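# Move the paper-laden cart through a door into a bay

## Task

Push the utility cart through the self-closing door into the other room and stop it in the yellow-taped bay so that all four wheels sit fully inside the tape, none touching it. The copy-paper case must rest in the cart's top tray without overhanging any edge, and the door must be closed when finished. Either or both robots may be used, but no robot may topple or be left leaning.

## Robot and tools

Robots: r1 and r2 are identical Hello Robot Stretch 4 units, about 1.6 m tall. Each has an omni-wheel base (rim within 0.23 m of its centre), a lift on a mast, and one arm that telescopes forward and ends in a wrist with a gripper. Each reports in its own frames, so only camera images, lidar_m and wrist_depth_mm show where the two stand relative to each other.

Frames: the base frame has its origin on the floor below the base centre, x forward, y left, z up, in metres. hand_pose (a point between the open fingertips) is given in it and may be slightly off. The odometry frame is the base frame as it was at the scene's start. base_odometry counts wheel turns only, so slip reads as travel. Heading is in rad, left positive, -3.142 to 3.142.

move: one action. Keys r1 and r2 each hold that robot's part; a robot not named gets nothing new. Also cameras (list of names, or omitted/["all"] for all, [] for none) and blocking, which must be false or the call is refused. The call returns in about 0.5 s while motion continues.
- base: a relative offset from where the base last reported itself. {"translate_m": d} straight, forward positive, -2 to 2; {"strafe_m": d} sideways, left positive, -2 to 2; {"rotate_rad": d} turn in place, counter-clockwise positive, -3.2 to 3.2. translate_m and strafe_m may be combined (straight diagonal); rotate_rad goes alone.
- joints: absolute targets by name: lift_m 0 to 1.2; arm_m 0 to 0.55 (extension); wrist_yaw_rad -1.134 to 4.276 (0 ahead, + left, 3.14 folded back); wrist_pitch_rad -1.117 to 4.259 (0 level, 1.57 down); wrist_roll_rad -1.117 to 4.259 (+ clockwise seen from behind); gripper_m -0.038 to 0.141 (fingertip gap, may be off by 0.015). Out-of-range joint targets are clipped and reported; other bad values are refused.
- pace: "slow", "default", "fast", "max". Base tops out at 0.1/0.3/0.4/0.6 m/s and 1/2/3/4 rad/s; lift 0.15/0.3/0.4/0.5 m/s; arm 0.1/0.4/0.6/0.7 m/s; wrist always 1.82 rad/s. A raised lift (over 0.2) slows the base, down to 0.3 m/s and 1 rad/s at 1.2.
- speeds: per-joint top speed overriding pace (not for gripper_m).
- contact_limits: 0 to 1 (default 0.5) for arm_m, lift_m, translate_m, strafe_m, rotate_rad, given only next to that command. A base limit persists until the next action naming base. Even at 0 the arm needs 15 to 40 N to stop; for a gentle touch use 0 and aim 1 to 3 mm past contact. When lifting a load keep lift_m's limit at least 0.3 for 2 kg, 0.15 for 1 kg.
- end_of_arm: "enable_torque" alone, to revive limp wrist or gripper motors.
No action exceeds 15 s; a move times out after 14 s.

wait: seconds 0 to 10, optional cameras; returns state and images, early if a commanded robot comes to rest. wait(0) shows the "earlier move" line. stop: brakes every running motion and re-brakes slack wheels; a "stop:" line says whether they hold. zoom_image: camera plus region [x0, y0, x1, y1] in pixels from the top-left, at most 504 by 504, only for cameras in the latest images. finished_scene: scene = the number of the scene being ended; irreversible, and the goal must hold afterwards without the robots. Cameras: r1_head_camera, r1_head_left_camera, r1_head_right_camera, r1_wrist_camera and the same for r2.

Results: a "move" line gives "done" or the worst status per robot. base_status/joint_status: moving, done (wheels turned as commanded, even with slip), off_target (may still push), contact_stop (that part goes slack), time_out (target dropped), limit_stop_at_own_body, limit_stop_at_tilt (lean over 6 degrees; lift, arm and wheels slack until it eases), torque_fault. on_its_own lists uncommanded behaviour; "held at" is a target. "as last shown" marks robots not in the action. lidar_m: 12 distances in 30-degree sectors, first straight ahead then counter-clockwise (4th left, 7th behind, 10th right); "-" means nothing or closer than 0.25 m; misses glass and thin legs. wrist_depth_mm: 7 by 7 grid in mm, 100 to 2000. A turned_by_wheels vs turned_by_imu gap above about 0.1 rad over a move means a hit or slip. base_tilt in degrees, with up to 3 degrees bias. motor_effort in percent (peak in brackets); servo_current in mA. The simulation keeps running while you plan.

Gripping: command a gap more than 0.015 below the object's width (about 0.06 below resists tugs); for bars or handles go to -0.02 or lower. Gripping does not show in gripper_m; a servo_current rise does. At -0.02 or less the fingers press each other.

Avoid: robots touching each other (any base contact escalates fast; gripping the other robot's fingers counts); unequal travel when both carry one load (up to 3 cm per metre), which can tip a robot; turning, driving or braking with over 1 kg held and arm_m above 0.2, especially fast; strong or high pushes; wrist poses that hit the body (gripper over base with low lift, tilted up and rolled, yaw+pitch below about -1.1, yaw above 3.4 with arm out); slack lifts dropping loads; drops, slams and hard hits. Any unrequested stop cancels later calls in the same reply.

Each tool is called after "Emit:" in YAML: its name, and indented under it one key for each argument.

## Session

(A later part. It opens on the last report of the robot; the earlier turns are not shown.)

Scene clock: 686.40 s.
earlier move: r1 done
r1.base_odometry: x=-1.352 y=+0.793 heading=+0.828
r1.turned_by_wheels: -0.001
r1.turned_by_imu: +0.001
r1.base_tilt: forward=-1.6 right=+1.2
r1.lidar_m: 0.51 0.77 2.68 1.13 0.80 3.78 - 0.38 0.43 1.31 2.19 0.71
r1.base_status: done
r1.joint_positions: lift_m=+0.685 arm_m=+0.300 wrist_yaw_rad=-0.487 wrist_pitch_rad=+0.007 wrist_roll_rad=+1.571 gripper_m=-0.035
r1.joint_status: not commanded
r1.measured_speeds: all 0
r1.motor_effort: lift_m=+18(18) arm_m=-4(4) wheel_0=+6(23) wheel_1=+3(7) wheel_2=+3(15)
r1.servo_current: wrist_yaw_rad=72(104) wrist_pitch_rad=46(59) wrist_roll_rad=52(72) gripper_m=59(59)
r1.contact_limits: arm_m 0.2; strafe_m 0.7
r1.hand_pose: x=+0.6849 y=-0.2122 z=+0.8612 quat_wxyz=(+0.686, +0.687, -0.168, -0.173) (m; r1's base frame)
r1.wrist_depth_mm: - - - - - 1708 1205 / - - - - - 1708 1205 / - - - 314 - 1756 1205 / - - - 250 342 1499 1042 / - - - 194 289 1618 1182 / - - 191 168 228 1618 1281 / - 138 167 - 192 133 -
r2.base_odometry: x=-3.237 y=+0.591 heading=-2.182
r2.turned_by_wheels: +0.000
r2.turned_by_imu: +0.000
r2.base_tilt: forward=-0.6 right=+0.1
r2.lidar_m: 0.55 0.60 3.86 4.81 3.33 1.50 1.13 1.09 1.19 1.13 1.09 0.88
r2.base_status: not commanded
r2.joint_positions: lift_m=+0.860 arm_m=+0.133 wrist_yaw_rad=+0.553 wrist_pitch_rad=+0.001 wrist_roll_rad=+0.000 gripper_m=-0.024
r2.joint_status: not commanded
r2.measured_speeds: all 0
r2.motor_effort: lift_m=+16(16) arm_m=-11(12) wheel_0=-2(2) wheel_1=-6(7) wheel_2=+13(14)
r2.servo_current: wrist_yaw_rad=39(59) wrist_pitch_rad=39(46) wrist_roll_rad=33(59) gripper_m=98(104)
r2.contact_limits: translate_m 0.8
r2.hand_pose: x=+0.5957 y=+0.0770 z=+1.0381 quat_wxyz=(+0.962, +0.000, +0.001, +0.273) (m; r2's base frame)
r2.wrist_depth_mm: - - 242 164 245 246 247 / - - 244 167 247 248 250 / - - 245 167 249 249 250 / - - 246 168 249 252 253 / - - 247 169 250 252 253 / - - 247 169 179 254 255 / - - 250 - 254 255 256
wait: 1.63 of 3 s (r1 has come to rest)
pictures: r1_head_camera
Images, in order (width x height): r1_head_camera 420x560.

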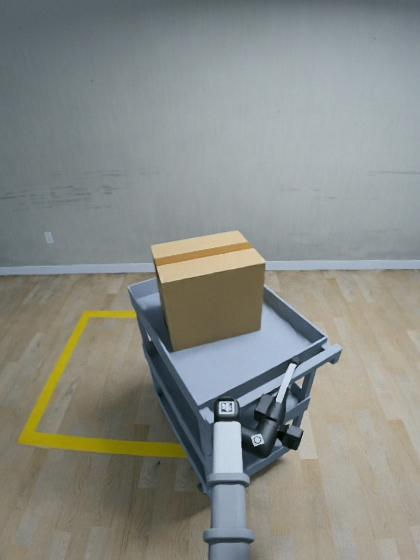

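Emit:
move:
  r1: {"base":{"strafe_m":0.24,"translate_m":0.42},"contact_limits":{"translate_m":0.7}}
  blocking: false
  cameras: []

Emit:
wait:
  seconds: 4
  cameras: ["r1_head_camera"]

Scene clock: 693.57 s.
move: r1 moving
r1.base_odometry: x=-1.344 y=+0.828 heading=+0.828
r1.turned_by_wheels: +0.000
r1.turned_by_imu: +0.000
r1.base_tilt: forward=-1.6 right=+1.3
r1.lidar_m: 0.53 0.83 2.69 1.25 0.80 3.76 - 0.38 0.47 1.42 2.19 0.71
r1.base_status: translate_m moving; strafe_m moving
r1.joint_positions: lift_m=+0.685 arm_m=+0.300 wrist_yaw_rad=-0.497 wrist_pitch_rad=+0.007 wrist_roll_rad=+1.571 gripper_m=-0.035
r1.joint_status: not commanded
r1.measured_speeds: translate_m=+0.121 strafe_m=+0.070 rotate_rad=-0.002 lift_m=+0.000 arm_m=+0.000 wrist_yaw_rad=+0.000 wrist_pitch_rad=+0.000 wrist_roll_rad=+0.000
r1.motor_effort: lift_m=+18(18) arm_m=+4(5) wheel_0=+7(7) wheel_1=+11(13) wheel_2=-14(17)
r1.servo_current: wrist_yaw_rad=72(85) wrist_pitch_rad=52(59) wrist_roll_rad=39(52) gripper_m=46(59)
r1.contact_limits: arm_m 0.2; translate_m 0.7
r1.hand_pose: x=+0.6826 y=-0.2144 z=+0.8612 quat_wxyz=(+0.685, +0.686, -0.172, -0.177) (m; r1's base frame)
r1.wrist_depth_mm: - - - - - 1661 1182 / - - - - - 1708 1205 / - - - - - 1708 1205 / - - - 254 - 1499 1138 / - - - 195 291 1618 1205 / - - - 168 235 1618 1255 / - 138 167 - 192 132 -
r2: as last shown
r2.lidar_m: 0.54 0.63 3.91 4.82 3.27 1.50 1.13 1.08 1.18 1.13 1.10 0.88
r2.motor_effort: lift_m=+16(16) arm_m=-11(12) wheel_0=-2(3) wheel_1=-6(7) wheel_2=+13(14)
r2.servo_current: wrist_yaw_rad=52(52) wrist_pitch_rad=39(39) wrist_roll_rad=33(59) gripper_m=98(104)
r2.contact_limits: translate_m 0.8
r2.wrist_depth_mm: - - 242 165 245 247 250 / - - 243 167 247 249 249 / - - 244 167 248 250 251 / - - 246 168 248 252 253 / - - 247 169 252 252 254 / - - 248 169 179 253 255 / - - 249 - 253 255 258
pictures: none
No camera images: "cameras" was empty.

Scene clock: 696.00 s.
earlier move: r1 done
r1.base_odometry: x=-1.244 y=+1.265 heading=+0.829
r1.turned_by_wheels: +0.000
r1.turned_by_imu: -0.008
r1.base_tilt: forward=-1.6 right=+1.2
r1.lidar_m: 0.63 2.15 2.47 2.35 1.02 0.89 - 0.85 1.01 2.36 2.42 0.64
r1.base_status: done
r1.joint_positions: lift_m=+0.685 arm_m=+0.300 wrist_yaw_rad=-0.501 wrist_pitch_rad=+0.007 wrist_roll_rad=+1.571 gripper_m=-0.035
r1.joint_status: not commanded
r1.measured_speeds: all 0
r1.motor_effort: lift_m=+18(18) arm_m=+4(5) wheel_0=+4(11) wheel_1=+1(13) wheel_2=+0(27)
r1.servo_current: wrist_yaw_rad=39(124) wrist_pitch_rad=52(59) wrist_roll_rad=39(65) gripper_m=52(65)
r1.contact_limits: arm_m 0.2; translate_m 0.7
r1.hand_pose: x=+0.6818 y=-0.2152 z=+0.8612 quat_wxyz=(+0.684, +0.686, -0.173, -0.178) (m; r1's base frame)
r1.wrist_depth_mm: - - - 212 - 1708 1205 / - - - 202 276 279 281 / - - - 255 259 1618 1205 / - - - 244 248 1708 - / - 436 430 179 239 - - / - 421 205 181 229 - - / - 418 418 164 218 - -
r2.base_odometry: x=-3.237 y=+0.591 heading=-2.182
r2.turned_by_wheels: +0.000
r2.turned_by_imu: +0.000
r2.base_tilt: forward=-0.6 right=+0.1
r2.lidar_m: 0.56 0.59 3.89 4.83 3.30 1.49 1.12 1.10 1.18 1.12 1.09 0.89
r2.base_status: not commanded
r2.joint_positions: lift_m=+0.860 arm_m=+0.133 wrist_yaw_rad=+0.553 wrist_pitch_rad=+0.001 wrist_roll_rad=+0.000 gripper_m=-0.024
r2.joint_status: not commanded
r2.measured_speeds: all 0
r2.motor_effort: lift_m=+16(16) arm_m=-11(12) wheel_0=-2(3) wheel_1=-6(7) wheel_2=+13(14)
r2.servo_current: wrist_yaw_rad=52(59) wrist_pitch_rad=39(46) wrist_roll_rad=52(59) gripper_m=98(104)
r2.contact_limits: translate_m 0.8
r2.hand_pose: x=+0.5957 y=+0.0770 z=+1.0381 quat_wxyz=(+0.962, +0.000, +0.001, +0.273) (m; r2's base frame)
r2.wrist_depth_mm: - - 241 165 245 247 248 / - - 243 167 246 248 250 / - - 246 167 247 250 251 / - - 246 168 249 250 252 / - - 247 169 251 252 254 / - - 248 170 179 253 255 / - - 250 - 253 255 257
wait: 2.43 of 4 s (r1 has come to rest)
pictures: r1_head_camera
Images, in order (width x height): r1_head_camera 420x560.

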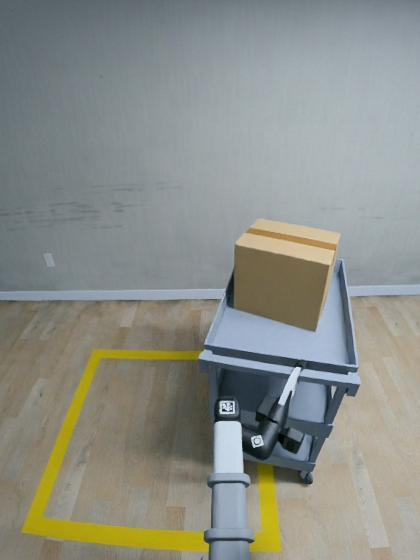

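Emit:
move:
  r1: {"joints":{"gripper_m":0.13}}
  r2: {"joints":{"gripper_m":0.1}}
  blocking: false
  cameras: []

Emit:
wait:
  seconds: 2
  cameras: []

Emit:
move:
  r1: {"joints":{"arm_m":0.02}}
  blocking: false
  cameras: []

Emit:
wait:
  seconds: 1.6
  cameras: ["r1_head_camera","r2_head_camera"]

Emit:
move:
  r1: {"base":{"strafe_m":-1.1},"joints":{"wrist_yaw_rad":0,"wrist_roll_rad":0,"lift_m":0.63},"pace":"fast"}
  blocking: false
  cameras: []

Emit:
wait:
  seconds: 5
  cameras: ["r1_head_camera"]

Scene clock: 734.43 s.
move: r1 moving; r2 moving
r1.base_odometry: x=-1.244 y=+1.265 heading=+0.829
r1.turned_by_wheels: +0.000
r1.turned_by_imu: +0.000
r1.base_tilt: forward=-1.6 right=+1.2
r1.lidar_m: 0.65 2.16 2.44 2.34 1.00 0.87 - 0.84 1.05 2.36 2.45 0.66
r1.base_status: not commanded
r1.joint_positions: lift_m=+0.685 arm_m=+0.300 wrist_yaw_rad=-0.501 wrist_pitch_rad=+0.007 wrist_roll_rad=+1.571 gripper_m=-0.010
r1.joint_status: gripper_m moving
r1.measured_speeds: all 0
r1.motor_effort: lift_m=+18(18) arm_m=+4(4) wheel_0=+4(4) wheel_1=+2(2) wheel_2=+0(0)
r1.servo_current: wrist_yaw_rad=46(52) wrist_pitch_rad=52(59) wrist_roll_rad=52(65) gripper_m=72(72)
r1.contact_limits: arm_m 0.2; translate_m 0.7
r1.hand_pose: x=+0.6818 y=-0.2152 z=+0.8612 quat_wxyz=(+0.684, +0.686, -0.173, -0.178) (m; r1's base frame)
r1.wrist_depth_mm: - - - 220 - 1618 1182 / - - - 207 278 285 287 / - - - 198 264 1618 1229 / - - - 191 252 1756 - / - 427 445 184 242 - - / - 427 427 186 232 - - / - 418 180 152 220 - -
r2.base_odometry: x=-3.237 y=+0.591 heading=-2.182
r2.turned_by_wheels: +0.000
r2.turned_by_imu: +0.000
r2.base_tilt: forward=-0.6 right=+0.1
r2.lidar_m: 0.52 0.62 3.88 4.78 3.31 1.47 1.12 1.08 1.16 1.12 1.09 0.86
r2.base_status: not commanded
r2.joint_positions: lift_m=+0.860 arm_m=+0.133 wrist_yaw_rad=+0.551 wrist_pitch_rad=+0.001 wrist_roll_rad=+0.000 gripper_m=+0.002
r2.joint_status: gripper_m moving
r2.measured_speeds: translate_m=-0.001 strafe_m=+0.000 rotate_rad=-0.003 lift_m=+0.000 arm_m=-0.001 wrist_yaw_rad=-0.011 wrist_pitch_rad=+0.000 wrist_roll_rad=+0.000
r2.motor_effort: lift_m=+16(16) arm_m=-10(12) wheel_0=-2(2) wheel_1=-6(6) wheel_2=+11(14)
r2.servo_current: wrist_yaw_rad=46(52) wrist_pitch_rad=33(46) wrist_roll_rad=46(52) gripper_m=65(98)
r2.contact_limits: translate_m 0.8
r2.hand_pose: x=+0.5958 y=+0.0764 z=+1.0381 quat_wxyz=(+0.962, +0.000, +0.001, +0.272) (m; r2's base frame)
r2.wrist_depth_mm: - - 245 169 249 251 254 / - - 246 176 252 252 256 / - - 248 172 252 255 257 / - - 250 171 254 257 259 / - - 250 174 256 258 259 / - - 188 176 185 259 262 / - - 253 - 259 262 264
pictures: none
No camera images: "cameras" was empty.

Scene clock: 735.90 s.
earlier move: r1 moving; r2 done
r1.base_odometry: x=-1.244 y=+1.265 heading=+0.829
r1.turned_by_wheels: +0.000
r1.turned_by_imu: +0.000
r1.base_tilt: forward=-1.6 right=+1.3
r1.lidar_m: 0.64 2.17 2.46 2.36 1.00 0.87 1.44 0.88 1.03 2.36 2.43 0.64
r1.base_status: not commanded
r1.joint_positions: lift_m=+0.685 arm_m=+0.300 wrist_yaw_rad=-0.501 wrist_pitch_rad=+0.007 wrist_roll_rad=+1.571 gripper_m=+0.128
r1.joint_status: gripper_m moving
r1.measured_speeds: all 0
r1.motor_effort: lift_m=+18(18) arm_m=+4(4) wheel_0=+4(4) wheel_1=+1(2) wheel_2=+0(0)
r1.servo_current: wrist_yaw_rad=46(65) wrist_pitch_rad=46(59) wrist_roll_rad=52(65) gripper_m=46(104)
r1.contact_limits: arm_m 0.2; translate_m 0.7
r1.hand_pose: x=+0.6818 y=-0.2152 z=+0.8612 quat_wxyz=(+0.684, +0.686, -0.173, -0.178) (m; r1's base frame)
r1.wrist_depth_mm: - - - 221 - 1708 1182 / - - - 208 281 286 289 / - - - 200 264 1618 1182 / - - - 193 254 1756 - / - 430 449 185 241 - - / - 424 427 185 232 - - / - 421 182 154 167 - -
r2.base_odometry: x=-3.237 y=+0.592 heading=-2.182
r2.turned_by_wheels: +0.000
r2.turned_by_imu: +0.000
r2.base_tilt: forward=-0.6 right=+0.1
r2.lidar_m: 0.81 0.89 3.88 4.82 3.31 1.48 1.11 1.09 1.18 1.11 1.10 1.04
r2.base_status: not commanded
r2.joint_positions: lift_m=+0.860 arm_m=+0.133 wrist_yaw_rad=+0.550 wrist_pitch_rad=+0.001 wrist_roll_rad=+0.000 gripper_m=+0.100
r2.joint_status: all done
r2.measured_speeds: all 0
r2.motor_effort: lift_m=+16(16) arm_m=-7(12) wheel_0=-2(2) wheel_1=+0(6) wheel_2=+4(14)
r2.servo_current: wrist_yaw_rad=39(65) wrist_pitch_rad=46(46) wrist_roll_rad=46(59) gripper_m=52(143)
r2.contact_limits: translate_m 0.8
r2.hand_pose: x=+0.5956 y=+0.0763 z=+1.0381 quat_wxyz=(+0.962, +0.000, +0.001, +0.272) (m; r2's base frame)
r2.wrist_depth_mm: - - - 504 - - - / - - - 539 - - - / - - - 535 - - - / - - - 462 - - - / - - - 549 - - - / - - 195 459 185 - - / - - - - - - -
wait: 1.47 of 2 s (r2 has come to rest)
pictures: none
No camera images: "cameras" was empty.

Scene clock: 736.40 s.
earlier move: r1 done
move: r1 moving
r1.base_odometry: x=-1.244 y=+1.265 heading=+0.829
r1.turned_by_wheels: +0.000
r1.turned_by_imu: +0.000
r1.base_tilt: forward=-1.6 right=+1.2
r1.lidar_m: 0.63 2.15 2.46 2.35 1.02 0.87 1.28 0.87 1.05 2.34 2.46 0.65
r1.base_status: not commanded
r1.joint_positions: lift_m=+0.685 arm_m=+0.249 wrist_yaw_rad=-0.501 wrist_pitch_rad=+0.004 wrist_roll_rad=+1.571 gripper_m=+0.130
r1.joint_status: arm_m moving; the others done
r1.measured_speeds: translate_m=+0.000 strafe_m=+0.000 rotate_rad=-0.001 lift_m=+0.000 arm_m=-0.195 wrist_yaw_rad=+0.000 wrist_pitch_rad=+0.000 wrist_roll_rad=+0.000
r1.motor_effort: lift_m=+18(18) arm_m=-5(7) wheel_0=+3(4) wheel_1=+1(2) wheel_2=-1(1)
r1.servo_current: wrist_yaw_rad=46(59) wrist_pitch_rad=39(59) wrist_roll_rad=59(65) gripper_m=39(52)
r1.contact_limits: translate_m 0.7
r1.hand_pose: x=+0.6311 y=-0.2152 z=+0.8621 quat_wxyz=(+0.685, +0.685, -0.174, -0.177) (m; r1's base frame)
r1.wrist_depth_mm: - - - - - 1708 1205 / - - - 246 - 1661 1205 / - - - 236 309 325 329 / - - - - 287 1756 - / - - 517 219 277 - - / - 196 462 211 193 196 - / - 455 459 147 257 178 -
r2: as last shown
r2.base_tilt: forward=-0.7 right=+0.1
r2.lidar_m: 0.99 1.00 3.93 4.79 3.27 1.50 1.13 1.08 1.15 1.11 1.08 1.16
r2.motor_effort: lift_m=+16(16) arm_m=-7(8) wheel_0=-2(2) wheel_1=+0(0) wheel_2=+4(5)
r2.servo_current: wrist_yaw_rad=39(59) wrist_pitch_rad=39(46) wrist_roll_rad=39(65) gripper_m=52(59)
r2.contact_limits: translate_m 0.8
r2.wrist_depth_mm: - - - - - - - / - - - - - - - / - - - - - - - / - - - - - - - / - - - - - - - / - - 195 699 184 - - / - - - - - - -
pictures: none
No camera images: "cameras" was empty.

Scene clock: 737.87 s.
earlier move: r1 done
r1.base_odometry: x=-1.244 y=+1.265 heading=+0.829
r1.turned_by_wheels: +0.000
r1.turned_by_imu: +0.000
r1.base_tilt: forward=-1.6 right=+1.3
r1.lidar_m: 0.64 2.17 2.46 2.36 1.02 0.88 1.01 0.86 1.04 2.36 2.45 0.64
r1.base_status: not commanded
r1.joint_positions: lift_m=+0.685 arm_m=+0.020 wrist_yaw_rad=-0.501 wrist_pitch_rad=+0.004 wrist_roll_rad=+1.571 gripper_m=+0.130
r1.joint_status: all done
r1.measured_speeds: all 0
r1.motor_effort: lift_m=+18(18) arm_m=-5(7) wheel_0=+3(4) wheel_1=+1(2) wheel_2=-1(1)
r1.servo_current: wrist_yaw_rad=39(65) wrist_pitch_rad=46(59) wrist_roll_rad=39(65) gripper_m=46(52)
r1.contact_limits: translate_m 0.7
r1.hand_pose: x=+0.4019 y=-0.2152 z=+0.8621 quat_wxyz=(+0.685, +0.685, -0.174, -0.177) (m; r1's base frame)
r1.wrist_depth_mm: - - - - - 1708 1182 / - - - - - 1756 1205 / - - - - - 1756 1229 / - - - - - 1808 1255 / - - - 459 525 525 517 / - 195 185 439 193 196 492 / - - 661 141 - - -
r2.base_odometry: x=-3.237 y=+0.592 heading=-2.182
r2.turned_by_wheels: +0.000
r2.turned_by_imu: +0.000
r2.base_tilt: forward=-0.7 right=+0.1
r2.lidar_m: 1.33 3.63 3.89 4.79 3.26 1.49 1.10 1.10 1.17 1.10 1.10 1.18
r2.base_status: not commanded
r2.joint_positions: lift_m=+0.860 arm_m=+0.133 wrist_yaw_rad=+0.550 wrist_pitch_rad=+0.001 wrist_roll_rad=+0.000 gripper_m=+0.100
r2.joint_status: not commanded
r2.measured_speeds: all 0
r2.motor_effort: lift_m=+16(16) arm_m=-7(8) wheel_0=-2(2) wheel_1=+0(1) wheel_2=+4(5)
r2.servo_current: wrist_yaw_rad=46(59) wrist_pitch_rad=46(46) wrist_roll_rad=46(65) gripper_m=52(59)
r2.contact_limits: translate_m 0.8
r2.hand_pose: x=+0.5956 y=+0.0763 z=+1.0381 quat_wxyz=(+0.962, +0.000, +0.001, +0.272) (m; r2's base frame)
r2.wrist_depth_mm: - - - - - - - / - - - - - - - / - - - - - - - / - - - - - - - / - - - - - - - / - - 195 - 195 - - / - - - - - - -
wait: 1.47 of 1.6 s (r1 has come to rest)
pictures: r1_head_camera, r2_head_camera
Images, in order (width x height): r1_head_camera 420x560, r2_head_camera 420x560.

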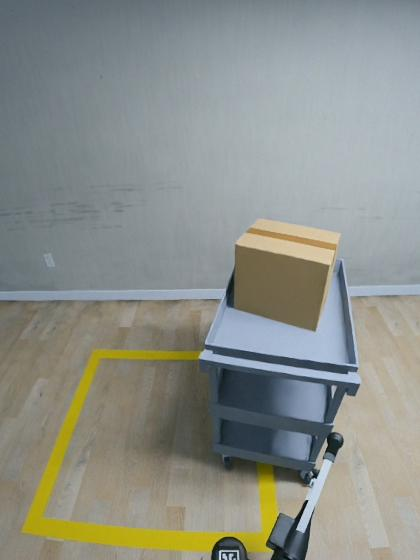

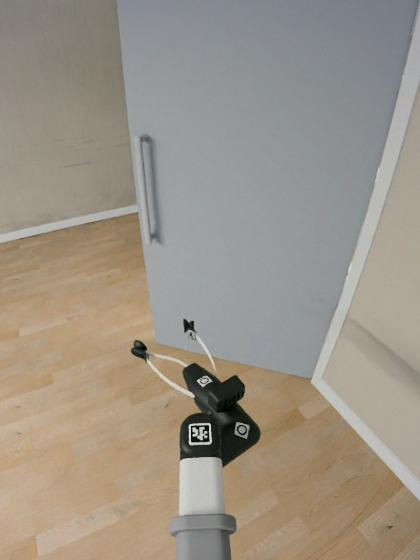

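Scene clock: 738.37 s.
move: r1 moving
r1.base_odometry: x=-1.204 y=+1.228 heading=+0.829
r1.turned_by_wheels: +0.000
r1.turned_by_imu: +0.000
r1.base_tilt: forward=-1.6 right=+1.3
r1.lidar_m: 0.61 2.17 2.50 2.42 1.02 0.90 0.95 0.80 1.03 2.29 2.37 0.60
r1.base_status: strafe_m moving
r1.joint_positions: lift_m=+0.637 arm_m=+0.020 wrist_yaw_rad=-0.009 wrist_pitch_rad=+0.004 wrist_roll_rad=+0.935 gripper_m=+0.130
r1.joint_status: lift_m moving; wrist_yaw_rad moving; wrist_roll_rad moving
r1.measured_speeds: translate_m=+0.000 strafe_m=-0.211 rotate_rad=-0.002 lift_m=-0.088 arm_m=+0.000 wrist_yaw_rad=+0.341 wrist_pitch_rad=+0.000 wrist_roll_rad=-1.820
r1.motor_effort: lift_m=+13(16) arm_m=-4(4) wheel_0=+14(14) wheel_1=-12(12) wheel_2=+0(1)
r1.servo_current: wrist_yaw_rad=52(117) wrist_pitch_rad=46(46) wrist_roll_rad=85(104) gripper_m=39(46)
r1.hand_pose: x=+0.4785 y=-0.0900 z=+0.8139 quat_wxyz=(+0.893, +0.451, +0.000, -0.005) (m; r1's base frame)
r1.wrist_depth_mm: - - - - 338 - - / - - 627 627 402 - 1708 / - - 654 621 413 407 1430 / - - 699 382 - - - / - - 715 445 - - - / - 195 185 - 193 197 - / - - 433 141 - - -
r2: as last shown
r2.lidar_m: 1.41 3.65 3.91 4.79 3.30 1.47 1.13 1.09 1.19 1.12 1.09 1.18
r2.motor_effort: lift_m=+16(16) arm_m=-7(7) wheel_0=-2(2) wheel_1=+0(1) wheel_2=+5(5)
r2.servo_current: wrist_yaw_rad=46(59) wrist_pitch_rad=46(46) wrist_roll_rad=39(52) gripper_m=46(52)
r2.contact_limits: translate_m 0.8
r2.wrist_depth_mm: - - - - - - - / - - - - - 1160 - / - - - - - - - / - - - - - - - / - - - - - 1098 - / - - 195 - 195 - - / - - - - - - -
pictures: none
No camera images: "cameras" was empty.

Scene clock: 741.83 s.
earlier move: r1 done
r1.base_odometry: x=-0.434 y=+0.521 heading=+0.828
r1.turned_by_wheels: +0.000
r1.turned_by_imu: -0.005
r1.base_tilt: forward=-1.6 right=+1.3
r1.lidar_m: 2.06 0.97 0.90 2.81 1.13 0.72 0.70 0.74 1.04 1.23 1.29 1.80
r1.base_status: done
r1.joint_positions: lift_m=+0.630 arm_m=+0.020 wrist_yaw_rad=-0.002 wrist_pitch_rad=+0.004 wrist_roll_rad=+0.002 gripper_m=+0.130
r1.joint_status: all done
r1.measured_speeds: all 0
r1.motor_effort: lift_m=+13(16) arm_m=-4(4) wheel_0=-2(14) wheel_1=+2(13) wheel_2=+0(1)
r1.servo_current: wrist_yaw_rad=59(117) wrist_pitch_rad=46(52) wrist_roll_rad=59(117) gripper_m=46(52)
r1.hand_pose: x=+0.4791 y=-0.0881 z=+0.8075 quat_wxyz=(+1.000, +0.001, +0.002, -0.001) (m; r1's base frame)
r1.wrist_depth_mm: - - - - - - - / - - - - - - - / - - - - - - - / - - - - - - - / - - - - - - - / 946 194 - - 189 189 - / - 181 1708 141 - 1661 -
r2.base_odometry: x=-3.237 y=+0.592 heading=-2.182
r2.turned_by_wheels: +0.000
r2.turned_by_imu: +0.000
r2.base_tilt: forward=-0.7 right=+0.1
r2.lidar_m: 1.70 3.63 3.90 4.76 3.28 1.52 1.13 1.08 1.18 1.12 1.10 1.17
r2.base_status: not commanded
r2.joint_positions: lift_m=+0.860 arm_m=+0.133 wrist_yaw_rad=+0.550 wrist_pitch_rad=+0.001 wrist_roll_rad=+0.000 gripper_m=+0.100
r2.joint_status: not commanded
r2.measured_speeds: all 0
r2.motor_effort: lift_m=+16(16) arm_m=-7(8) wheel_0=-2(2) wheel_1=+0(1) wheel_2=+5(5)
r2.servo_current: wrist_yaw_rad=46(59) wrist_pitch_rad=39(46) wrist_roll_rad=39(59) gripper_m=46(59)
r2.contact_limits: translate_m 0.8
r2.hand_pose: x=+0.5956 y=+0.0763 z=+1.0381 quat_wxyz=(+0.962, +0.000, +0.001, +0.272) (m; r2's base frame)
r2.wrist_depth_mm: - - - - - - - / - - - - - - - / - - - - - - - / - - - - - - - / - - - - - - - / - - 195 - 195 - - / - - - - - - -
wait: 3.47 of 5 s (r1 has come to rest)
pictures: r1_head_camera
Images, in order (width x height): r1_head_camera 420x560.

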